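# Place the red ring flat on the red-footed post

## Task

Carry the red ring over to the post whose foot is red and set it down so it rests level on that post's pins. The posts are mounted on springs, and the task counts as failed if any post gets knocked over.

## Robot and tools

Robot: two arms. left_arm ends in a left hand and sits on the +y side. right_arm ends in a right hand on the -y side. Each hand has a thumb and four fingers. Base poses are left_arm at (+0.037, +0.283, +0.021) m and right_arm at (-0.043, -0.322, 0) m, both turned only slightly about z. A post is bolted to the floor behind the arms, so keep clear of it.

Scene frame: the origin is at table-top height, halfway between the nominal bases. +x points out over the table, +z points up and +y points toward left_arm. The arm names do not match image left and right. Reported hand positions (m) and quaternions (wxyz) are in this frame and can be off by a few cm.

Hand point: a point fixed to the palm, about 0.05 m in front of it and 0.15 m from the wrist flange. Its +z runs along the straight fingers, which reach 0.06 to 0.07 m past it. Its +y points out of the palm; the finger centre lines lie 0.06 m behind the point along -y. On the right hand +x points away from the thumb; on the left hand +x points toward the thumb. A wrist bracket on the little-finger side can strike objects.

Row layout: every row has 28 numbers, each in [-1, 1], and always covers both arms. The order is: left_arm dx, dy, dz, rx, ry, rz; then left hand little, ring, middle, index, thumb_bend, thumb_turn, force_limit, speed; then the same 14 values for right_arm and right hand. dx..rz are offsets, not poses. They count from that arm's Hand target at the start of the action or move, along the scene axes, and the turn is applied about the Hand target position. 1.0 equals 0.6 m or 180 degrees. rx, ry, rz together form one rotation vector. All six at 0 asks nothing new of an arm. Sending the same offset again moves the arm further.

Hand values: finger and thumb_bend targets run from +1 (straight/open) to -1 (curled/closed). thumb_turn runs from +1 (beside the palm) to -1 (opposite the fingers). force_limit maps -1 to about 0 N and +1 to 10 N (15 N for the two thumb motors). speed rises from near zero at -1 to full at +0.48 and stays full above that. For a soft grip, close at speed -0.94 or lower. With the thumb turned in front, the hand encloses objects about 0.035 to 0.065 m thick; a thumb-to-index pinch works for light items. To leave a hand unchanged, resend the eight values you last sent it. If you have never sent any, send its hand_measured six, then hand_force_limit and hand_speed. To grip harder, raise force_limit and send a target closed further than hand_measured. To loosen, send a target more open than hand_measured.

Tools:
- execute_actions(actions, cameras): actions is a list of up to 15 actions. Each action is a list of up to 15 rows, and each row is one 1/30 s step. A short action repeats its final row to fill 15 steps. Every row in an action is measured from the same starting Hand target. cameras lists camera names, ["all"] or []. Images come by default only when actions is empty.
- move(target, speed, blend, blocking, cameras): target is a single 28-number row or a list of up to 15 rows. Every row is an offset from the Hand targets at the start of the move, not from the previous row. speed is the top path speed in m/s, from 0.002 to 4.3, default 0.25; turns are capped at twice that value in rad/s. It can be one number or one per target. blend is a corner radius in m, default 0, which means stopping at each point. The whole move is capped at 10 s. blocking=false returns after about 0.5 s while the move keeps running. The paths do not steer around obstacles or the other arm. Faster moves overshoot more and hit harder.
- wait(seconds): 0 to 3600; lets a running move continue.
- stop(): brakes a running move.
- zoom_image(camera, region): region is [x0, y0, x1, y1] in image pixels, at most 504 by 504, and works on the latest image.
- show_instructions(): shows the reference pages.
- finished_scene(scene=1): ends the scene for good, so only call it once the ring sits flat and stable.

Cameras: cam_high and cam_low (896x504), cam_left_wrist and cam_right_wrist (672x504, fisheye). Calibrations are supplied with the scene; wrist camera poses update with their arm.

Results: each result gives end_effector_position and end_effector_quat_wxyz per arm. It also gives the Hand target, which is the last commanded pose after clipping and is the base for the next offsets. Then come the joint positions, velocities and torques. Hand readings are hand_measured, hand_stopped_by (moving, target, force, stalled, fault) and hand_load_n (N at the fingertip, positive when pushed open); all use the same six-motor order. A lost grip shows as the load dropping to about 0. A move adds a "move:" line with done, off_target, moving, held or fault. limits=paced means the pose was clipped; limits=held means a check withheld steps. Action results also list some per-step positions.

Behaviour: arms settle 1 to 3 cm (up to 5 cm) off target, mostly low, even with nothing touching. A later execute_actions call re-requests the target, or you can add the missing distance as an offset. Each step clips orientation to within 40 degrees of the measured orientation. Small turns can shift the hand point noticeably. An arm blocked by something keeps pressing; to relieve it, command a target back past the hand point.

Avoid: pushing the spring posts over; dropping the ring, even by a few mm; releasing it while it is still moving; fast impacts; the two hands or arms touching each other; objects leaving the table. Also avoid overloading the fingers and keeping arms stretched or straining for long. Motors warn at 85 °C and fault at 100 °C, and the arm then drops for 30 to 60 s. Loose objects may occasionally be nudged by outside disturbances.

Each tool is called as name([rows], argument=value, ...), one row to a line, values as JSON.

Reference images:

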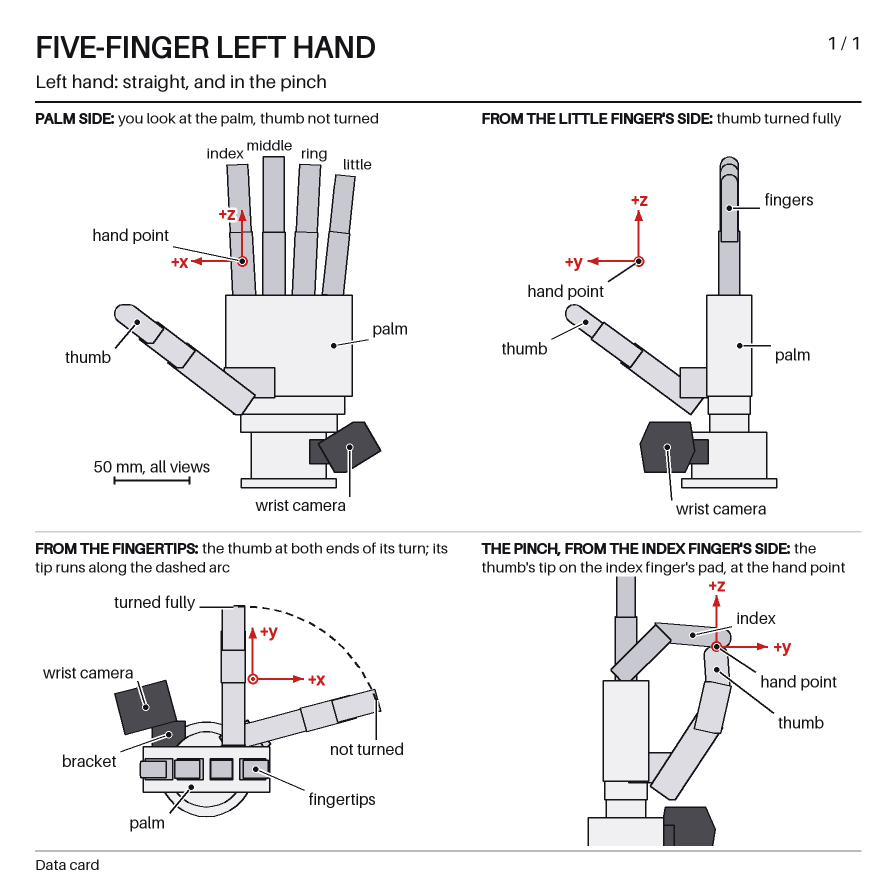

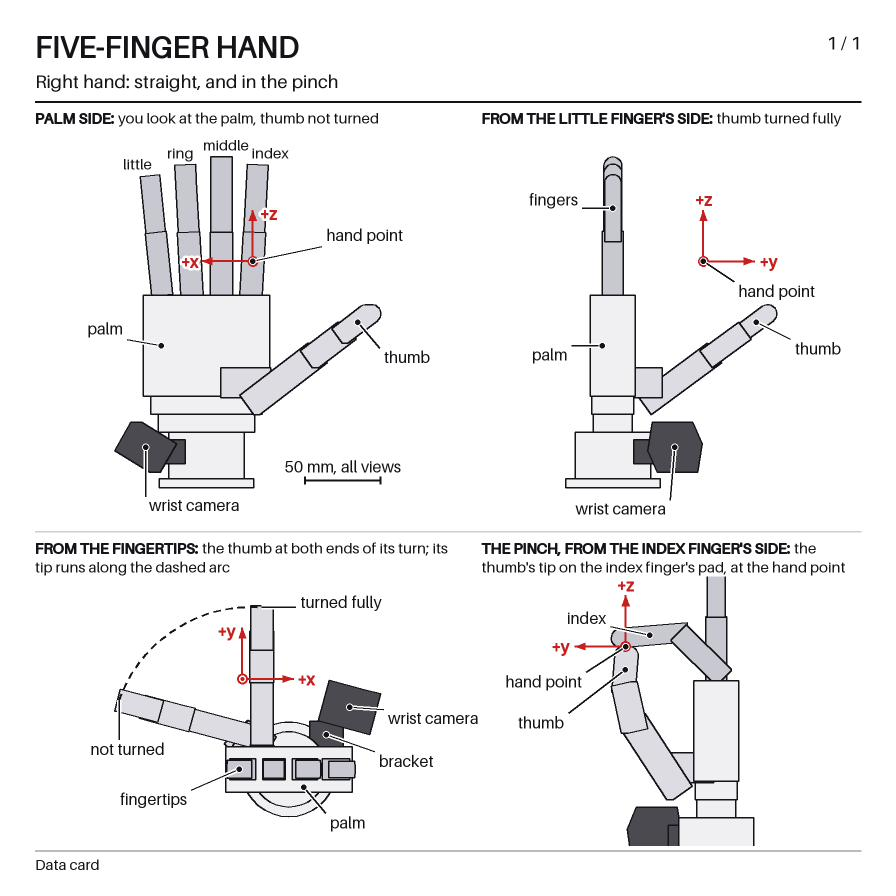

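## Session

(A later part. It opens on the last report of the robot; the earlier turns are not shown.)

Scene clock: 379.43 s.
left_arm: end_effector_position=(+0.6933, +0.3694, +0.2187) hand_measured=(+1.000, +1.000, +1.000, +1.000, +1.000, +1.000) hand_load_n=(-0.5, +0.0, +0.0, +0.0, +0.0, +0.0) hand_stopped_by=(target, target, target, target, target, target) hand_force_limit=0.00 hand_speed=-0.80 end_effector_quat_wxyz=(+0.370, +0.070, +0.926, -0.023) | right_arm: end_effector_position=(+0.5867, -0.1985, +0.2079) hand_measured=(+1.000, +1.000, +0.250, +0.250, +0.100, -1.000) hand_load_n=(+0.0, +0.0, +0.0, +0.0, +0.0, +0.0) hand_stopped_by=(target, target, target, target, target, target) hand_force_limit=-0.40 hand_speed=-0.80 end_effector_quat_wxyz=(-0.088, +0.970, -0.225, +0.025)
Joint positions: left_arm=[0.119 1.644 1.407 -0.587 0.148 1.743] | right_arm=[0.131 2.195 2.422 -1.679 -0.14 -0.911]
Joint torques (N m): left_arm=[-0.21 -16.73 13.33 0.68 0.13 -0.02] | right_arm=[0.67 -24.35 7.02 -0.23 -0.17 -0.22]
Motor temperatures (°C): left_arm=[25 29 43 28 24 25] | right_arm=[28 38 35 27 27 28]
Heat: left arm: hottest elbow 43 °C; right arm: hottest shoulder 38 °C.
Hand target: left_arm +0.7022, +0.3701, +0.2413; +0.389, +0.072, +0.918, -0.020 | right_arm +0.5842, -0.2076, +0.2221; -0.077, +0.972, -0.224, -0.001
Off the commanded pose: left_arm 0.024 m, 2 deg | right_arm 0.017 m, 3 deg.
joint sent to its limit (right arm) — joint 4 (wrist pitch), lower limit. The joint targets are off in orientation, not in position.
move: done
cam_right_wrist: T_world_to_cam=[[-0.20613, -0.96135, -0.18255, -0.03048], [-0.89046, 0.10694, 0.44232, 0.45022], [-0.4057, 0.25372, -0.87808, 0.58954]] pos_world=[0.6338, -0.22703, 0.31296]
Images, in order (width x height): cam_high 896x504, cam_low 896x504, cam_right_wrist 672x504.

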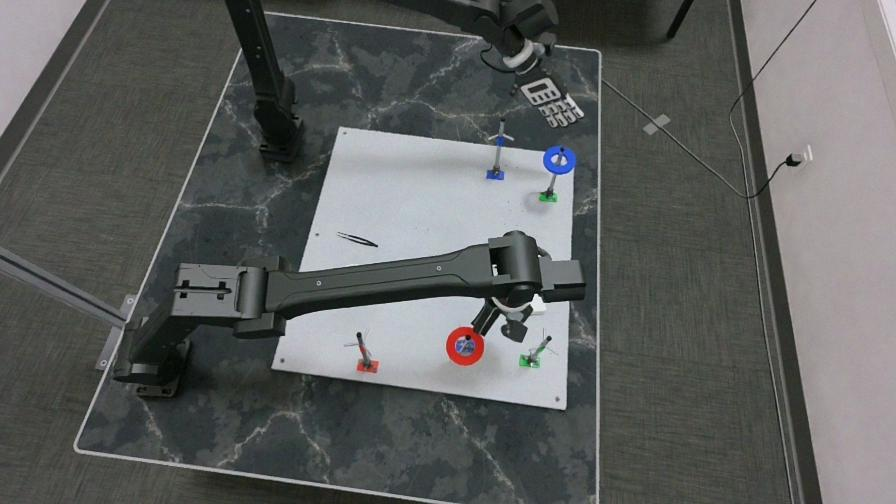

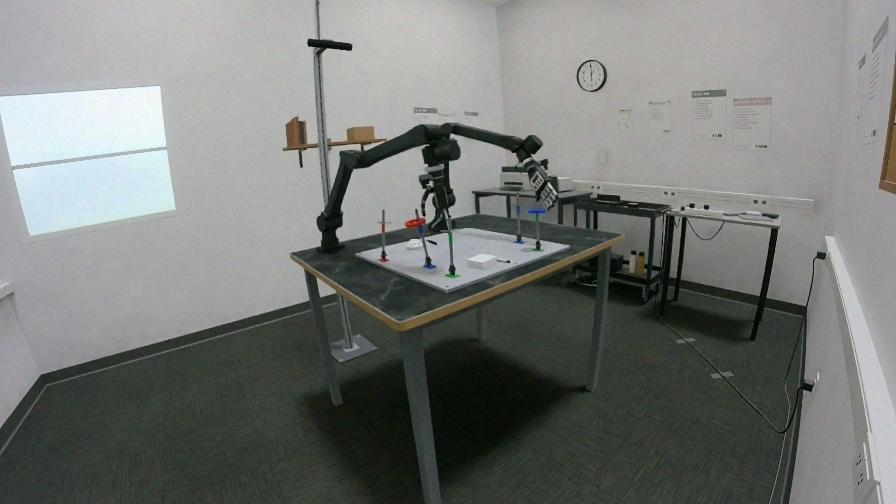

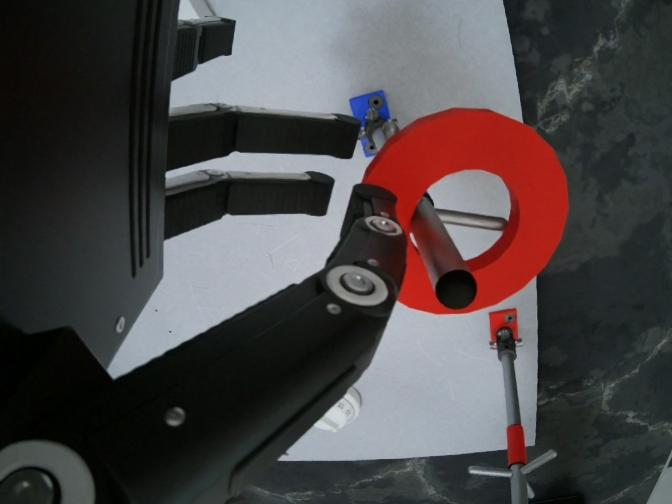

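move(target=[0,0,0,0,0,0,1,1,1,1,1,1,0,-0.8, -0.008,-0.016,-0.010,0,0,0,1,1,0.25,0.25,0.1,-1,-0.4,-0.8], speed=0.04, cameras=["cam_right_wrist","cam_low","cam_high"])

zoom_image(camera="cam_low", region=[390, 170, 480, 260])

zoom_image(camera="cam_high", region=[440, 290, 540, 370])

Scene clock: 389.80 s.
left_arm: end_effector_position=(+0.6933, +0.3694, +0.2187) hand_measured=(+1.000, +1.000, +1.000, +1.000, +1.000, +1.000) hand_load_n=(+0.0, +0.5, +0.0, +0.0, +0.0, +0.0) hand_stopped_by=(target, target, target, target, target, target) hand_force_limit=0.00 hand_speed=-0.80 end_effector_quat_wxyz=(+0.370, +0.070, +0.926, -0.023) | right_arm: end_effector_position=(+0.5821, -0.2084, +0.2008) hand_measured=(+1.000, +1.000, +0.250, +0.250, +0.100, -1.000) hand_load_n=(+0.0, +0.0, +0.0, +0.0, +0.0, +0.0) hand_stopped_by=(target, target, target, target, target, target) hand_force_limit=-0.40 hand_speed=-0.80 end_effector_quat_wxyz=(-0.083, +0.971, -0.225, +0.014)
Joint positions: left_arm=[0.119 1.644 1.407 -0.587 0.148 1.743] | right_arm=[0.118 2.189 2.389 -1.679 -0.14 -0.924]
Joint torques (N m): left_arm=[-0.15 -17.03 13.31 0.65 0.14 -0.02] | right_arm=[0.38 -24 7.06 -0.21 -0.2 -0.17]
Heat: left arm: hottest elbow 43 °C; right arm: hottest shoulder 38 °C.
Hand target: left_arm +0.7022, +0.3701, +0.2413; +0.389, +0.072, +0.918, -0.020 | right_arm +0.5794, -0.2174, +0.2160; -0.077, +0.972, -0.224, -0.001
Off the commanded pose: left_arm 0.024 m, 2 deg | right_arm 0.018 m, 2 deg.
joint sent to its limit (right arm) — joint 4 (wrist pitch), lower limit. The joint targets are off in orientation, not in position.
move: off_target (right_arm)
cam_right_wrist: T_world_to_cam=[[-0.20936, -0.96261, -0.17193, -0.04282], [-0.88004, 0.10884, 0.46227, 0.44066], [-0.42627, 0.24808, -0.86991, 0.59309]] pos_world=[0.63165, -0.23631, 0.30487]
Images, in order (width x height): cam_high 896x504, cam_low 896x504, cam_right_wrist 672x504.

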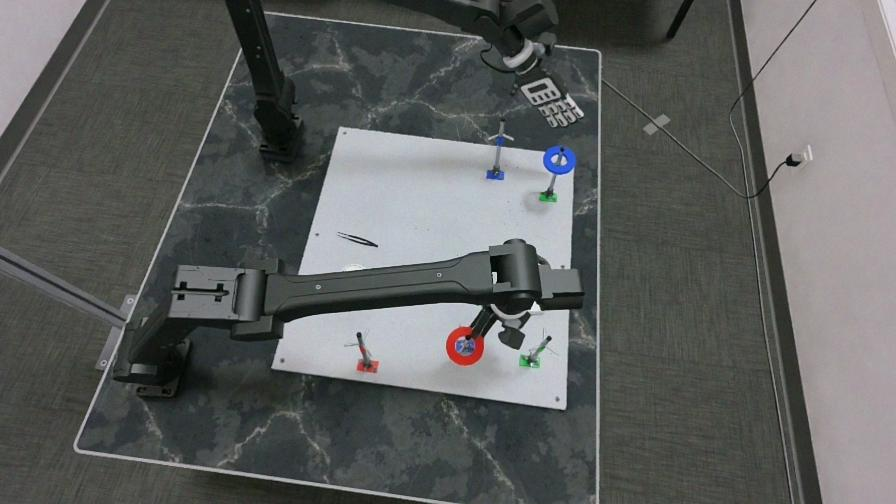

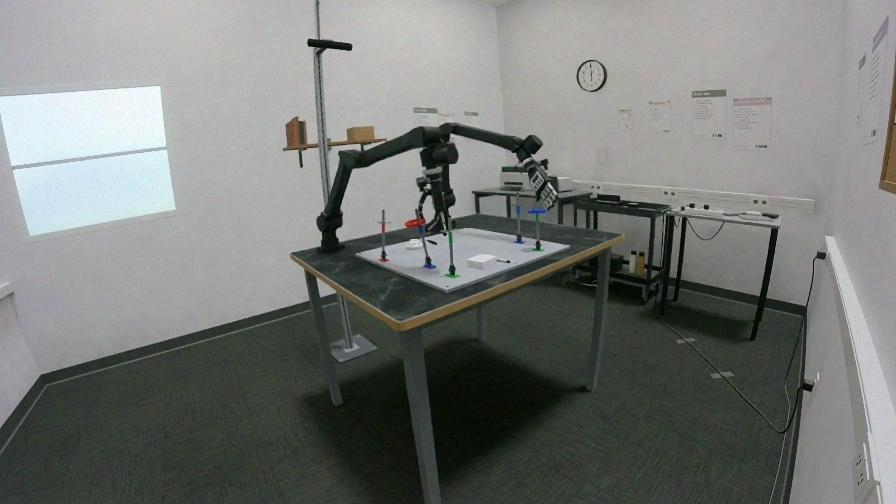

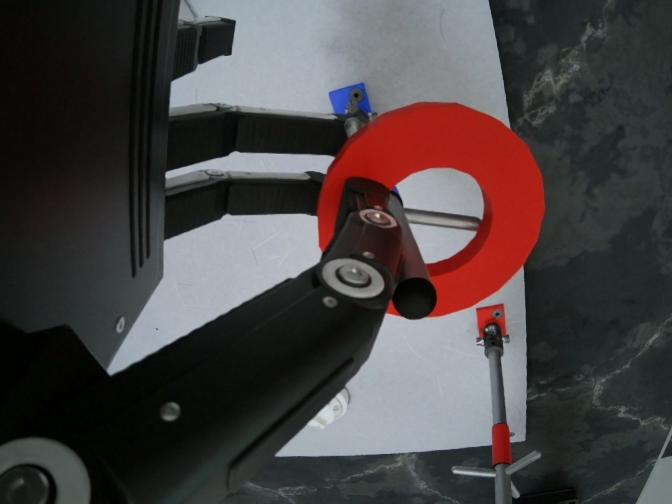

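Scaled by 5.600 from the camera's image (finer frame: 1280x720).

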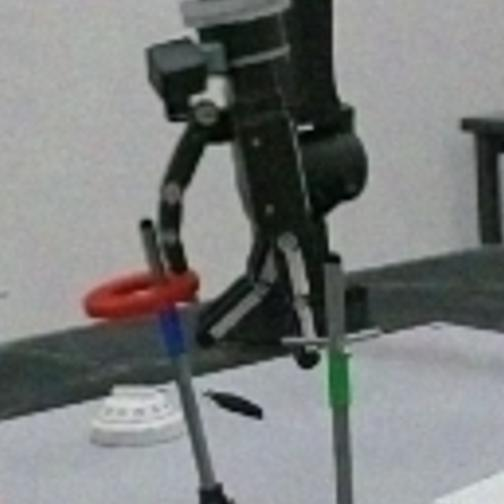

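Scaled by 5.040 from the camera's image (finer frame: 1280x720).

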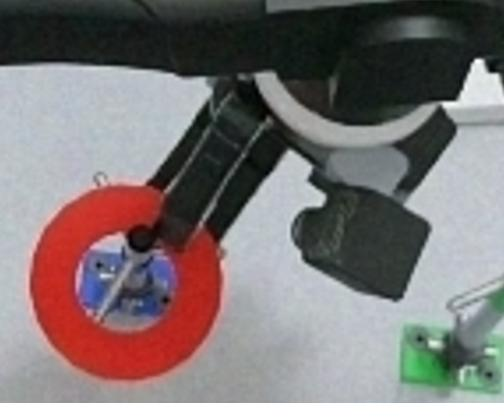

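move(target=[0,0,0,0,0,0,1,1,1,1,1,1,0,-0.8, 0,0,0,0,0,0,1,1,-0.05,-0.05,0.1,-1,-0.4,-0.8], cameras=["cam_right_wrist","cam_low","cam_high"])

zoom_image(camera="cam_low", region=[390, 170, 480, 260])

zoom_image(camera="cam_high", region=[440, 290, 540, 370])

Scene clock: 398.07 s.
left_arm: end_effector_position=(+0.6933, +0.3694, +0.2187) hand_measured=(+1.000, +1.000, +1.000, +1.000, +1.000, +1.000) hand_load_n=(+0.0, +0.0, +0.0, +0.0, +0.0, +0.0) hand_stopped_by=(target, target, target, target, target, target) hand_force_limit=0.00 hand_speed=-0.80 end_effector_quat_wxyz=(+0.370, +0.070, +0.926, -0.023) | right_arm: end_effector_position=(+0.5802, -0.2083, +0.1985) hand_measured=(+1.000, +1.000, -0.042, -0.050, +0.100, -1.000) hand_load_n=(+0.0, +0.0, +4.5, +0.0, +0.0, +0.0) hand_stopped_by=(target, target, force, target, target, target) hand_force_limit=-0.40 hand_speed=-0.80 end_effector_quat_wxyz=(-0.082, +0.971, -0.225, +0.010)
Joint positions: left_arm=[0.119 1.644 1.407 -0.587 0.148 1.743] | right_arm=[0.118 2.189 2.383 -1.68 -0.143 -0.925]
Joint torques (N m): left_arm=[-0.15 -16.85 13.34 0.65 0.13 -0.02] | right_arm=[-0.32 -24 7.31 -0.08 -0.12 -0.19]
Heat: left arm: hottest elbow 43 °C; right arm: hottest shoulder 37 °C.
Hand target: left_arm +0.7022, +0.3701, +0.2413; +0.389, +0.072, +0.918, -0.020 | right_arm +0.5794, -0.2174, +0.2160; -0.077, +0.972, -0.224, -0.001
Off the commanded pose: left_arm 0.024 m, 2 deg | right_arm 0.020 m, 1 deg.
joint sent to its limit (right arm) — joint 4 (wrist pitch), lower limit. The joint targets are off in orientation, not in position.
move: done
cam_right_wrist: T_world_to_cam=[[-0.20996, -0.96265, -0.17096, -0.04332], [-0.87594, 0.10753, 0.47028, 0.43573], [-0.43433, 0.24849, -0.8658, 0.59423]] pos_world=[0.63067, -0.23622, 0.30217]
Images, in order (width x height): cam_high 896x504, cam_low 896x504, cam_right_wrist 672x504.

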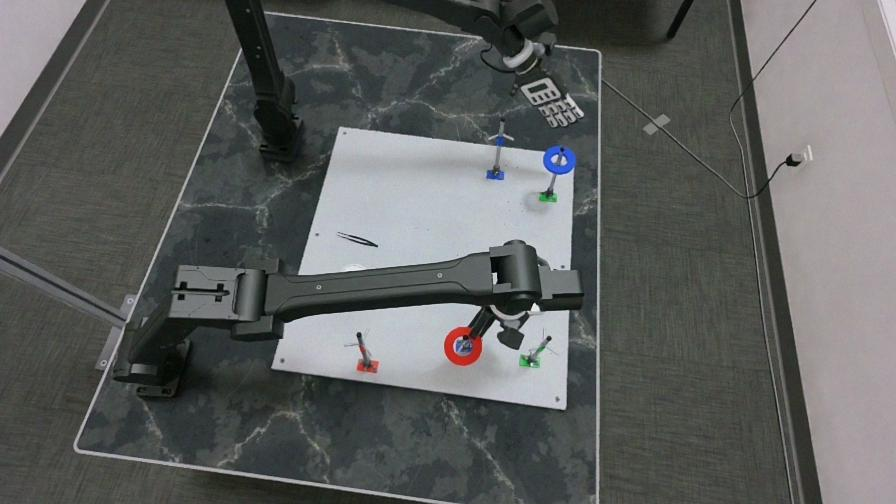

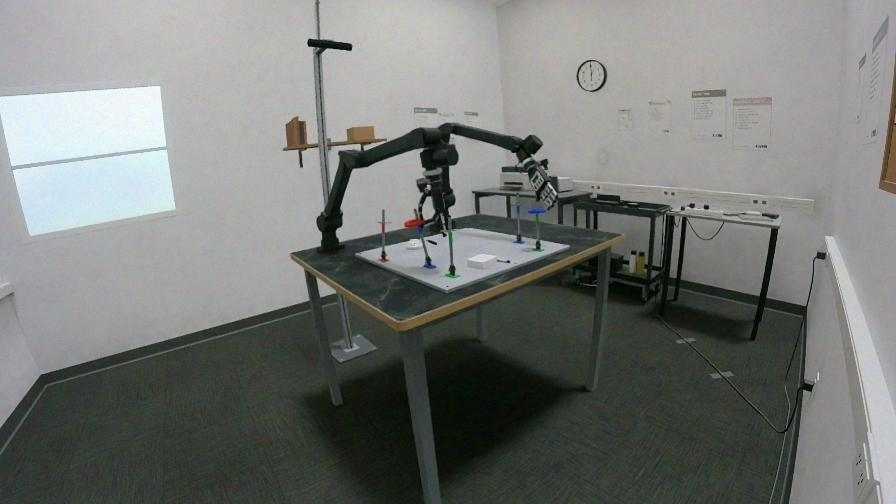

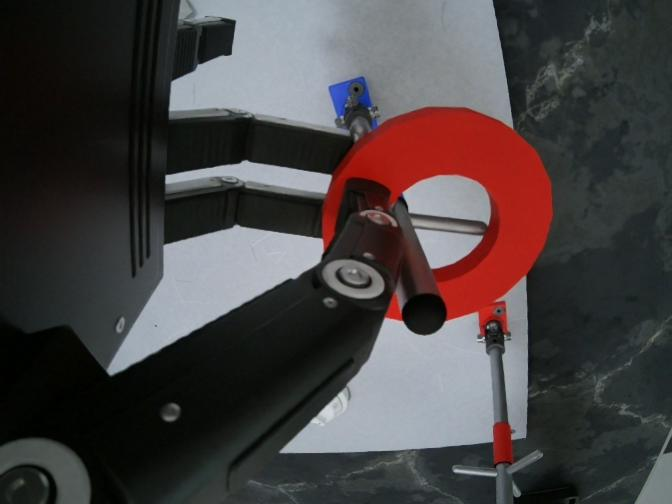

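Scaled by 5.600 from the camera's image (finer frame: 1280x720).

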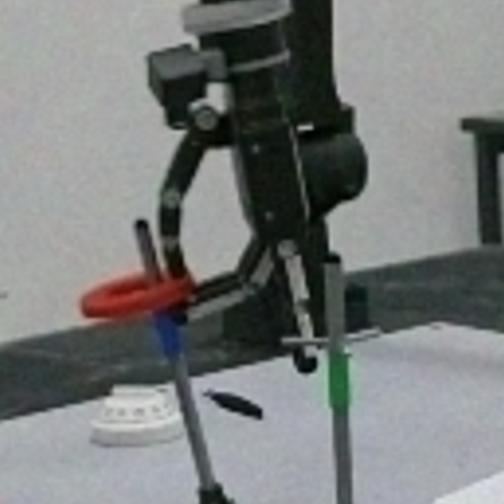

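Scaled by 5.040 from the camera's image (finer frame: 1280x720).

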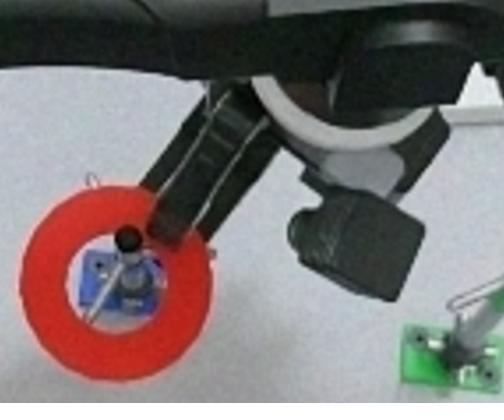

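move(target=[0,0,0,0,0,0,1,1,1,1,1,1,0,-0.8, 0,0,0,0,0,0,1,1,0.03,-0.1,0.1,-1,-0.6,-0.85], cameras=["cam_right_wrist","cam_low","cam_high"])

zoom_image(camera="cam_low", region=[390, 190, 450, 250])

zoom_image(camera="cam_right_wrist", region=[280, 80, 560, 350])

Scene clock: 406.17 s.
left_arm: end_effector_position=(+0.6933, +0.3694, +0.2187) hand_measured=(+1.000, +1.000, +1.000, +1.000, +1.000, +1.000) hand_load_n=(+0.0, +0.0, +0.0, +0.0, +0.0, +0.0) hand_stopped_by=(target, target, target, target, target, target) hand_force_limit=0.00 hand_speed=-0.80 end_effector_quat_wxyz=(+0.370, +0.070, +0.926, -0.023) | right_arm: end_effector_position=(+0.5801, -0.2083, +0.1987) hand_measured=(+1.000, +1.000, +0.030, -0.100, +0.100, -1.000) hand_load_n=(+0.0, +0.0, +0.0, +0.5, +0.0, +0.0) hand_stopped_by=(target, target, target, target, target, target) hand_force_limit=-0.60 hand_speed=-0.85 end_effector_quat_wxyz=(-0.082, +0.971, -0.225, +0.010)
Joint positions: left_arm=[0.119 1.644 1.407 -0.587 0.148 1.743] | right_arm=[0.118 2.188 2.383 -1.68 -0.143 -0.925]
Joint torques (N m): left_arm=[-0.21 -16.67 13.33 0.65 0.13 -0.03] | right_arm=[0.56 -24.41 7.43 -0.17 -0.13 -0.2]
Heat: left arm: hottest elbow 43 °C; right arm: hottest shoulder 37 °C.
Hand target: left_arm +0.7022, +0.3701, +0.2413; +0.389, +0.072, +0.918, -0.020 | right_arm +0.5794, -0.2173, +0.2160; -0.077, +0.972, -0.224, -0.001
Off the commanded pose: left_arm 0.024 m, 2 deg | right_arm 0.020 m, 1 deg.
joint sent to its limit (right arm) — joint 4 (wrist pitch), lower limit. The joint targets are off in orientation, not in position.
move: done
cam_right_wrist: T_world_to_cam=[[-0.20988, -0.96263, -0.17116, -0.04325], [-0.87611, 0.10745, 0.46999, 0.43576], [-0.43403, 0.2486, -0.86592, 0.59437]] pos_world=[0.63067, -0.23622, 0.30247]
Images, in order (width x height): cam_high 896x504, cam_low 896x504, cam_right_wrist 672x504.

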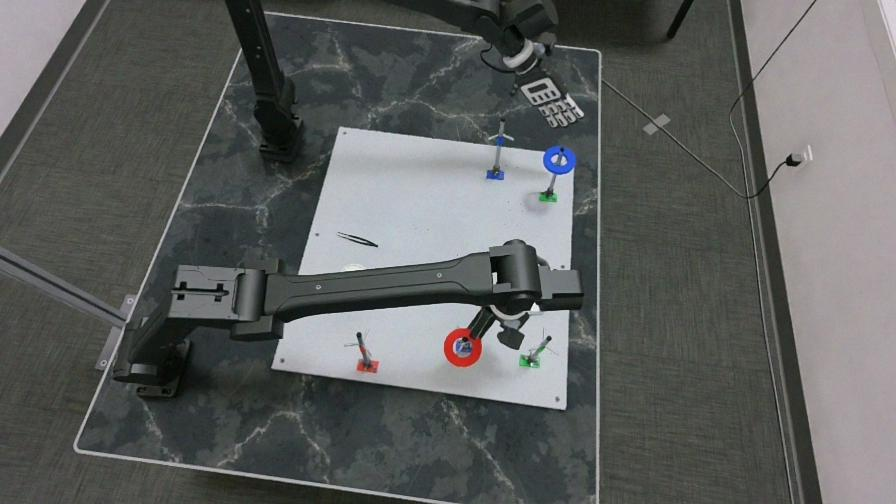

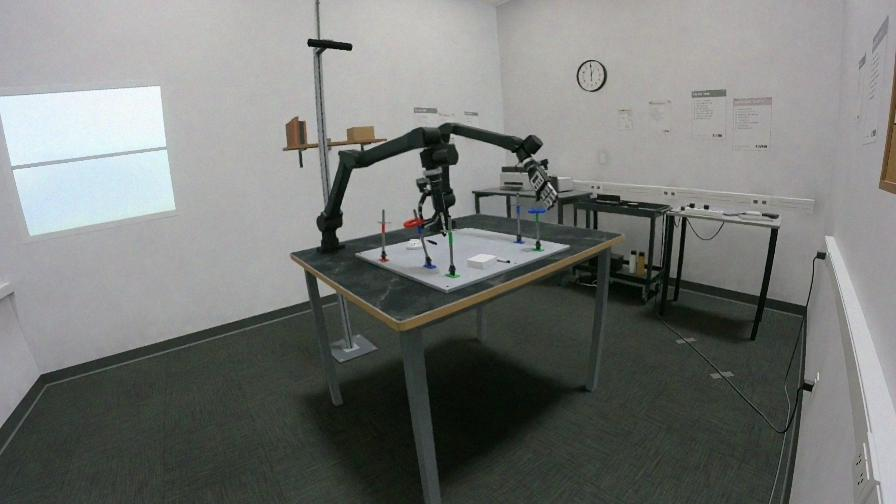

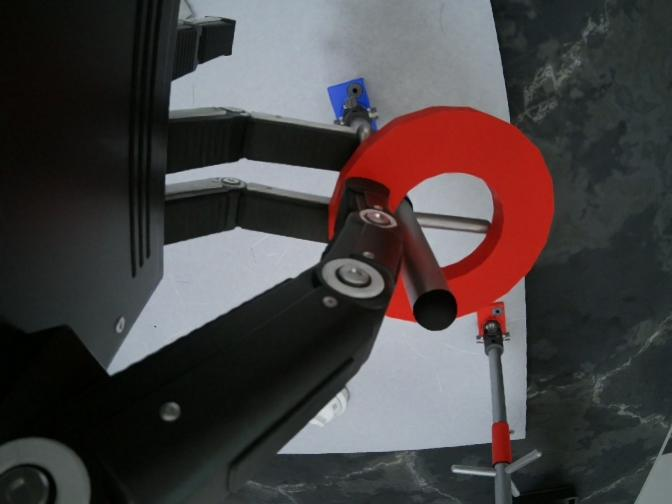

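Scaled by 8.400 from the camera's image (finer frame: 1280x720).

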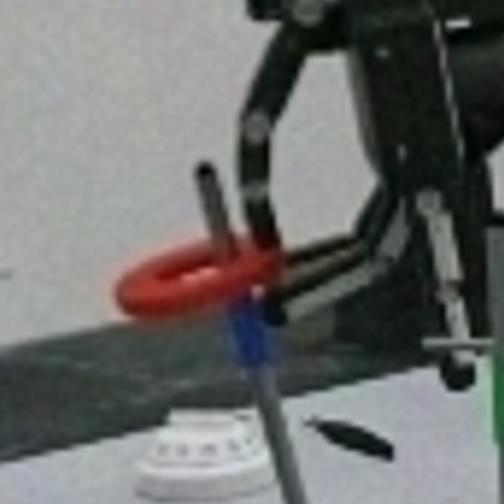

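Scaled by 1.800 from the camera's image (finer frame: 960x720).

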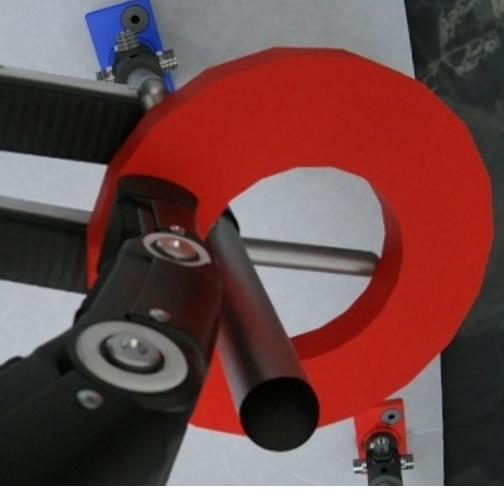

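move([
  [0,0,0,0,0,0,1,1,1,1,1,1,0,-0.8, 0,0,0,0,0,0,1,1,0.4,0.2,0.1,-1,-0.6,-0.85],
  [0,0,0,0,0,0,1,1,1,1,1,1,0,-0.8, 0.012,-0.005,0.002,0,0,0,1,1,0.4,0.2,0.1,-1,-0.6,-0.85],
], speed=0.04, cameras=["cam_right_wrist","cam_low","cam_high"])

zoom_image(camera="cam_low", region=[390, 190, 450, 250])

zoom_image(camera="cam_right_wrist", region=[280, 80, 560, 350])

Scene clock: 436.90 s.
left_arm: end_effector_position=(+0.6933, +0.3694, +0.2187) hand_measured=(+1.000, +1.000, +1.000, +1.000, +1.000, +1.000) hand_load_n=(+0.0, +0.0, +0.0, -0.5, +0.0, +0.0) hand_stopped_by=(target, target, target, target, target, target) hand_force_limit=0.00 hand_speed=-0.80 end_effector_quat_wxyz=(+0.370, +0.070, +0.926, -0.023) | right_arm: end_effector_position=(+0.5808, -0.2116, +0.1990) hand_measured=(+1.000, +1.000, +0.400, +0.200, +0.100, -1.000) hand_load_n=(+0.0, +0.0, +0.0, +0.0, +0.0, +0.0) hand_stopped_by=(target, target, target, target, target, target) hand_force_limit=-0.60 hand_speed=-0.85 end_effector_quat_wxyz=(-0.082, +0.971, -0.225, +0.010)
Joint positions: left_arm=[0.119 1.644 1.407 -0.587 0.148 1.743] | right_arm=[0.113 2.188 2.383 -1.68 -0.143 -0.929]
Joint torques (N m): left_arm=[0.03 -16.79 13.33 0.64 0.14 -0.02] | right_arm=[-0.09 -23.06 9.44 -0.34 -0.11 -0.26]
Heat: left arm: hottest elbow 43 °C; right arm: hottest shoulder 36 °C.
Hand target: left_arm +0.7022, +0.3701, +0.2413; +0.389, +0.072, +0.918, -0.020 | right_arm +0.5865, -0.2203, +0.2173; -0.077, +0.972, -0.224, -0.001
Off the commanded pose: left_arm 0.024 m, 2 deg | right_arm 0.021 m, 1 deg.
joint sent to its limit (right arm) — joint 4 (wrist pitch), lower limit. The joint targets are off in orientation, not in position.
move: off_target (right_arm)
cam_right_wrist: T_world_to_cam=[[-0.21084, -0.9624, -0.17124, -0.04561], [-0.87647, 0.10856, 0.46906, 0.43723], [-0.43284, 0.24898, -0.86641, 0.59506]] pos_world=[0.63116, -0.23952, 0.30267]
Images, in order (width x height): cam_high 896x504, cam_low 896x504, cam_right_wrist 672x504.

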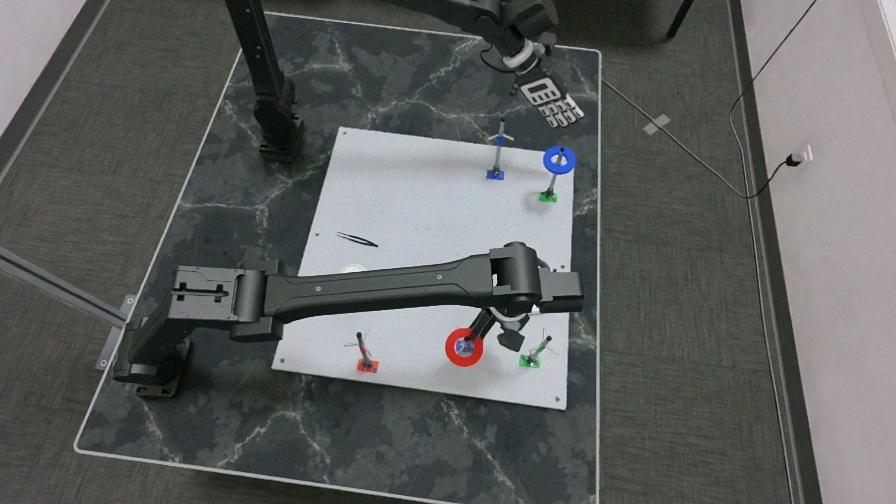

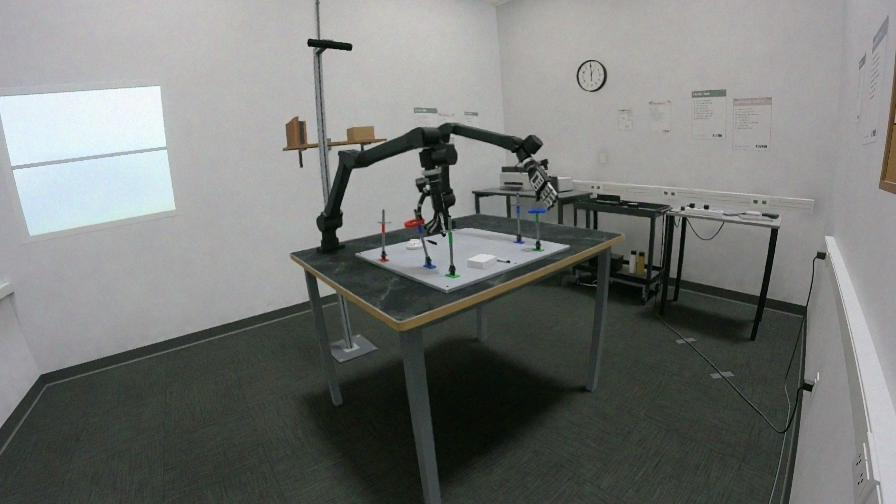

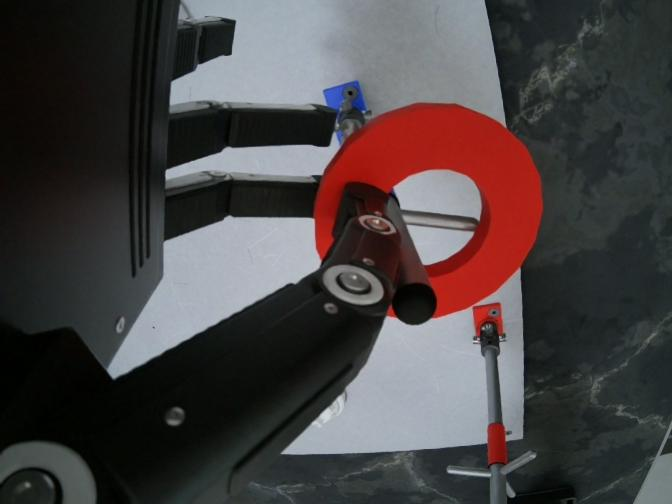

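Scaled by 8.400 from the camera's image (finer frame: 1280x720).

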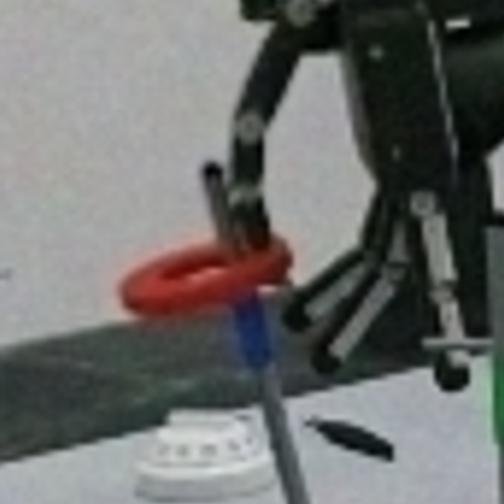

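Scaled by 1.800 from the camera's image (finer frame: 960x720).

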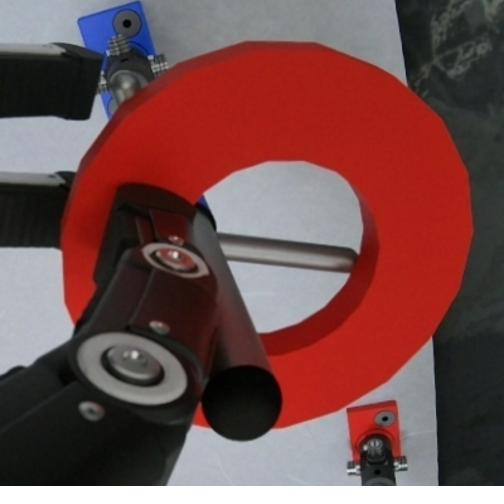

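move(target=[0,0,0,0,0,0,1,1,1,1,1,1,0,-0.8, 0.0085,0.0355,0.0017,0,0,0,1,1,0.4,0.2,0.15,-1,-0.6,-0.85], speed=0.04, cameras=["cam_right_wrist","cam_low","cam_high"])

zoom_image(camera="cam_low", region=[390, 190, 450, 250])

zoom_image(camera="cam_high", region=[440, 290, 540, 370])

Scene clock: 473.53 s.
left_arm: end_effector_position=(+0.6933, +0.3694, +0.2187) hand_measured=(+1.000, +1.000, +1.000, +1.000, +1.000, +1.000) hand_load_n=(+0.0, +0.0, +0.0, +0.0, +0.0, +0.0) hand_stopped_by=(target, target, target, target, target, target) hand_force_limit=0.00 hand_speed=-0.80 end_effector_quat_wxyz=(+0.370, +0.070, +0.926, -0.023) | right_arm: end_effector_position=(+0.5861, -0.2086, +0.2092) hand_measured=(+1.000, +1.000, +0.400, +0.200, +0.150, -1.000) hand_load_n=(+0.0, +0.0, +0.0, +0.0, +0.0, +0.0) hand_stopped_by=(target, target, target, target, target, target) hand_force_limit=-0.60 hand_speed=-0.85 end_effector_quat_wxyz=(-0.087, +0.970, -0.225, +0.024)
Joint positions: left_arm=[0.119 1.644 1.407 -0.587 0.148 1.743] | right_arm=[0.117 2.188 2.413 -1.68 -0.141 -0.924]
Joint torques (N m): left_arm=[-0.03 -16.91 13.37 0.66 0.13 -0.04] | right_arm=[2.9 -21.66 10.28 -0.08 -0.08 0.02]
Heat: left arm: hottest elbow 44 °C; right arm: hottest elbow 37 °C.
Hand target: left_arm +0.7022, +0.3701, +0.2413; +0.389, +0.072, +0.918, -0.020 | right_arm +0.5916, -0.1990, +0.2182; -0.077, +0.972, -0.224, -0.001
Off the commanded pose: left_arm 0.024 m, 2 deg | right_arm 0.014 m, 3 deg.
joint sent to its limit (right arm) — joint 4 (wrist pitch), lower limit. The joint targets are off in orientation, not in position.
move: off_target (right_arm)
cam_right_wrist: T_world_to_cam=[[-0.20728, -0.96145, -0.18068, -0.03972], [-0.88963, 0.10842, 0.44363, 0.44976], [-0.40694, 0.2527, -0.87781, 0.59349]] pos_world=[0.6334, -0.23692, 0.31427]
Images, in order (width x height): cam_high 896x504, cam_low 896x504, cam_right_wrist 672x504.

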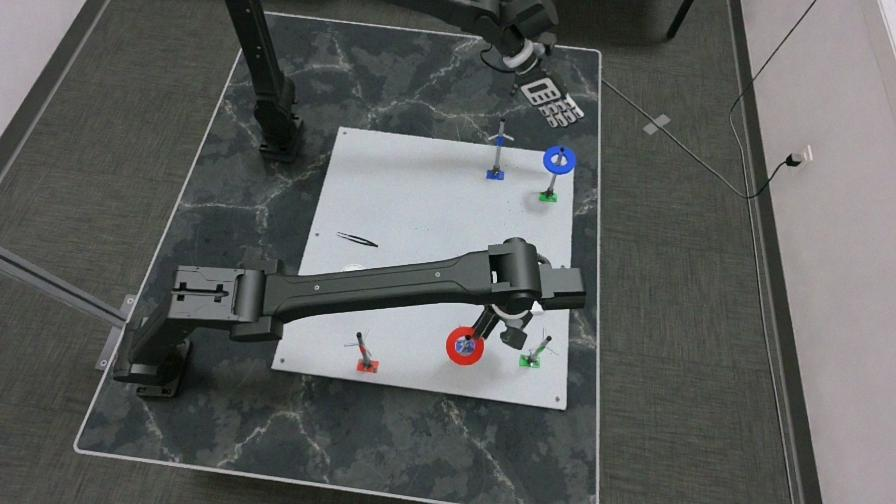

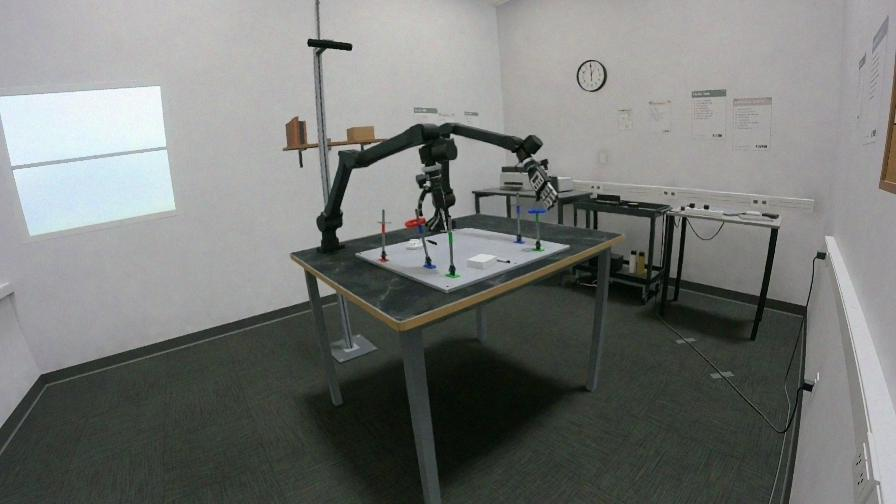

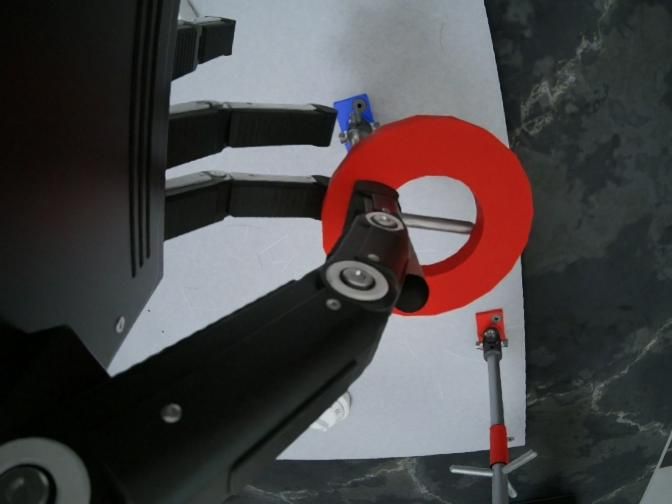

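Scaled by 8.400 from the camera's image (finer frame: 1280x720).

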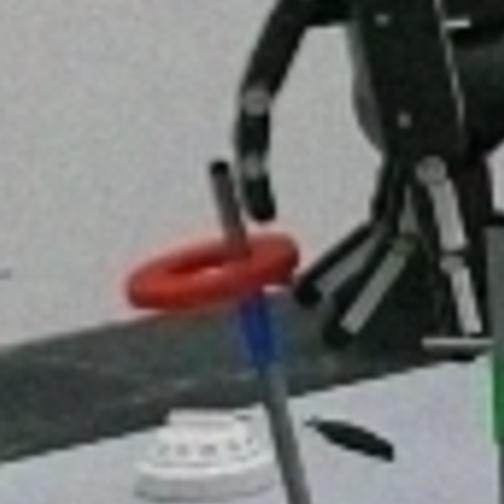

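Scaled by 5.040 from the camera's image (finer frame: 1280x720).

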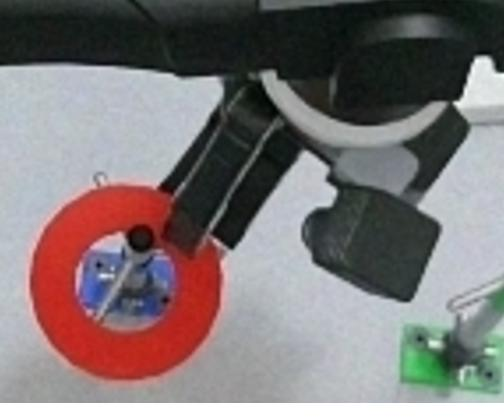

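move(target=[0,0,0,0,0,0,1,1,1,1,1,1,0,-0.8, 0,0,-0.0085,0,0,0,1,1,0.4,0.15,0.15,-1,-0.6,-0.85], speed=0.04, cameras=["cam_right_wrist","cam_low","cam_high"])

zoom_image(camera="cam_low", region=[390, 190, 450, 250])

Scene clock: 487.07 s.
left_arm: end_effector_position=(+0.6933, +0.3694, +0.2187) hand_measured=(+1.000, +1.000, +1.000, +1.000, +1.000, +1.000) hand_load_n=(+0.0, +0.0, +0.0, +0.5, +0.0, +0.0) hand_stopped_by=(target, target, target, target, target, target) hand_force_limit=0.00 hand_speed=-0.80 end_effector_quat_wxyz=(+0.370, +0.070, +0.926, -0.023) | right_arm: end_effector_position=(+0.5861, -0.2086, +0.2092) hand_measured=(+1.000, +1.000, +0.400, +0.150, +0.150, -1.000) hand_load_n=(+0.0, +0.0, +0.0, +0.0, +0.0, +0.0) hand_stopped_by=(target, target, target, target, target, target) hand_force_limit=-0.60 hand_speed=-0.85 end_effector_quat_wxyz=(-0.087, +0.970, -0.225, +0.024)
Joint positions: left_arm=[0.119 1.644 1.407 -0.587 0.148 1.743] | right_arm=[0.117 2.188 2.413 -1.68 -0.141 -0.924]
Joint torques (N m): left_arm=[-0.15 -16.73 13.34 0.69 0.12 -0.01] | right_arm=[2.43 -20.95 9.99 -0.09 -0.1 0.01]
Heat: left arm: hottest elbow 44 °C; right arm: hottest elbow 39 °C.
Hand target: left_arm +0.7022, +0.3701, +0.2413; +0.389, +0.072, +0.918, -0.020 | right_arm +0.5916, -0.1990, +0.2131; -0.077, +0.972, -0.224, -0.001
Off the commanded pose: left_arm 0.024 m, 2 deg | right_arm 0.012 m, 3 deg.
joint sent to its limit (right arm) — joint 4 (wrist pitch), lower limit. The joint targets are off in orientation, not in position.
move: off_target (right_arm)
cam_right_wrist: T_world_to_cam=[[-0.20774, -0.96135, -0.18067, -0.0394], [-0.88956, 0.10885, 0.44365, 0.44981], [-0.40684, 0.25289, -0.8778, 0.59347]] pos_world=[0.6334, -0.23692, 0.31427]
Images, in order (width x height): cam_high 896x504, cam_low 896x504, cam_right_wrist 672x504.

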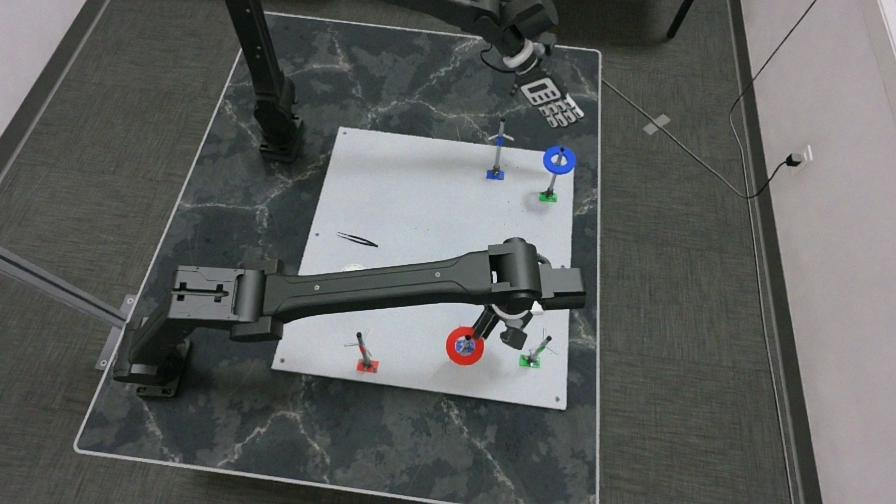

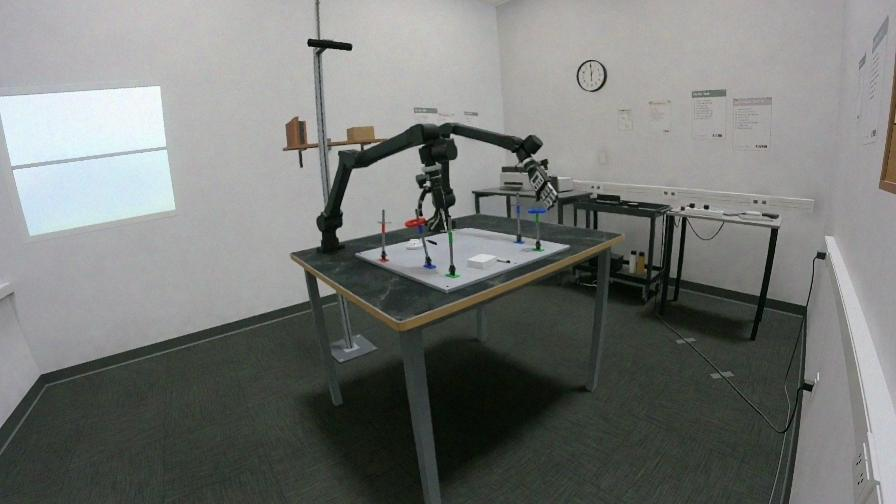

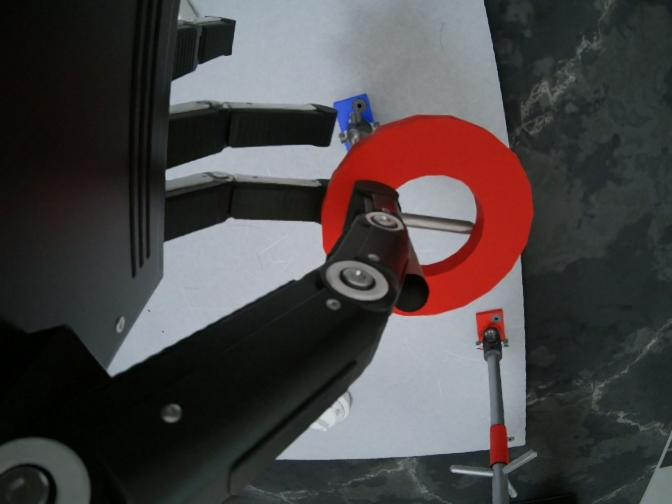

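Scaled by 8.400 from the camera's image (finer frame: 1280x720).

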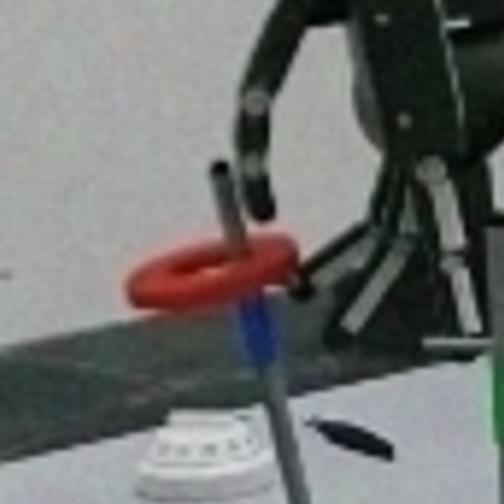

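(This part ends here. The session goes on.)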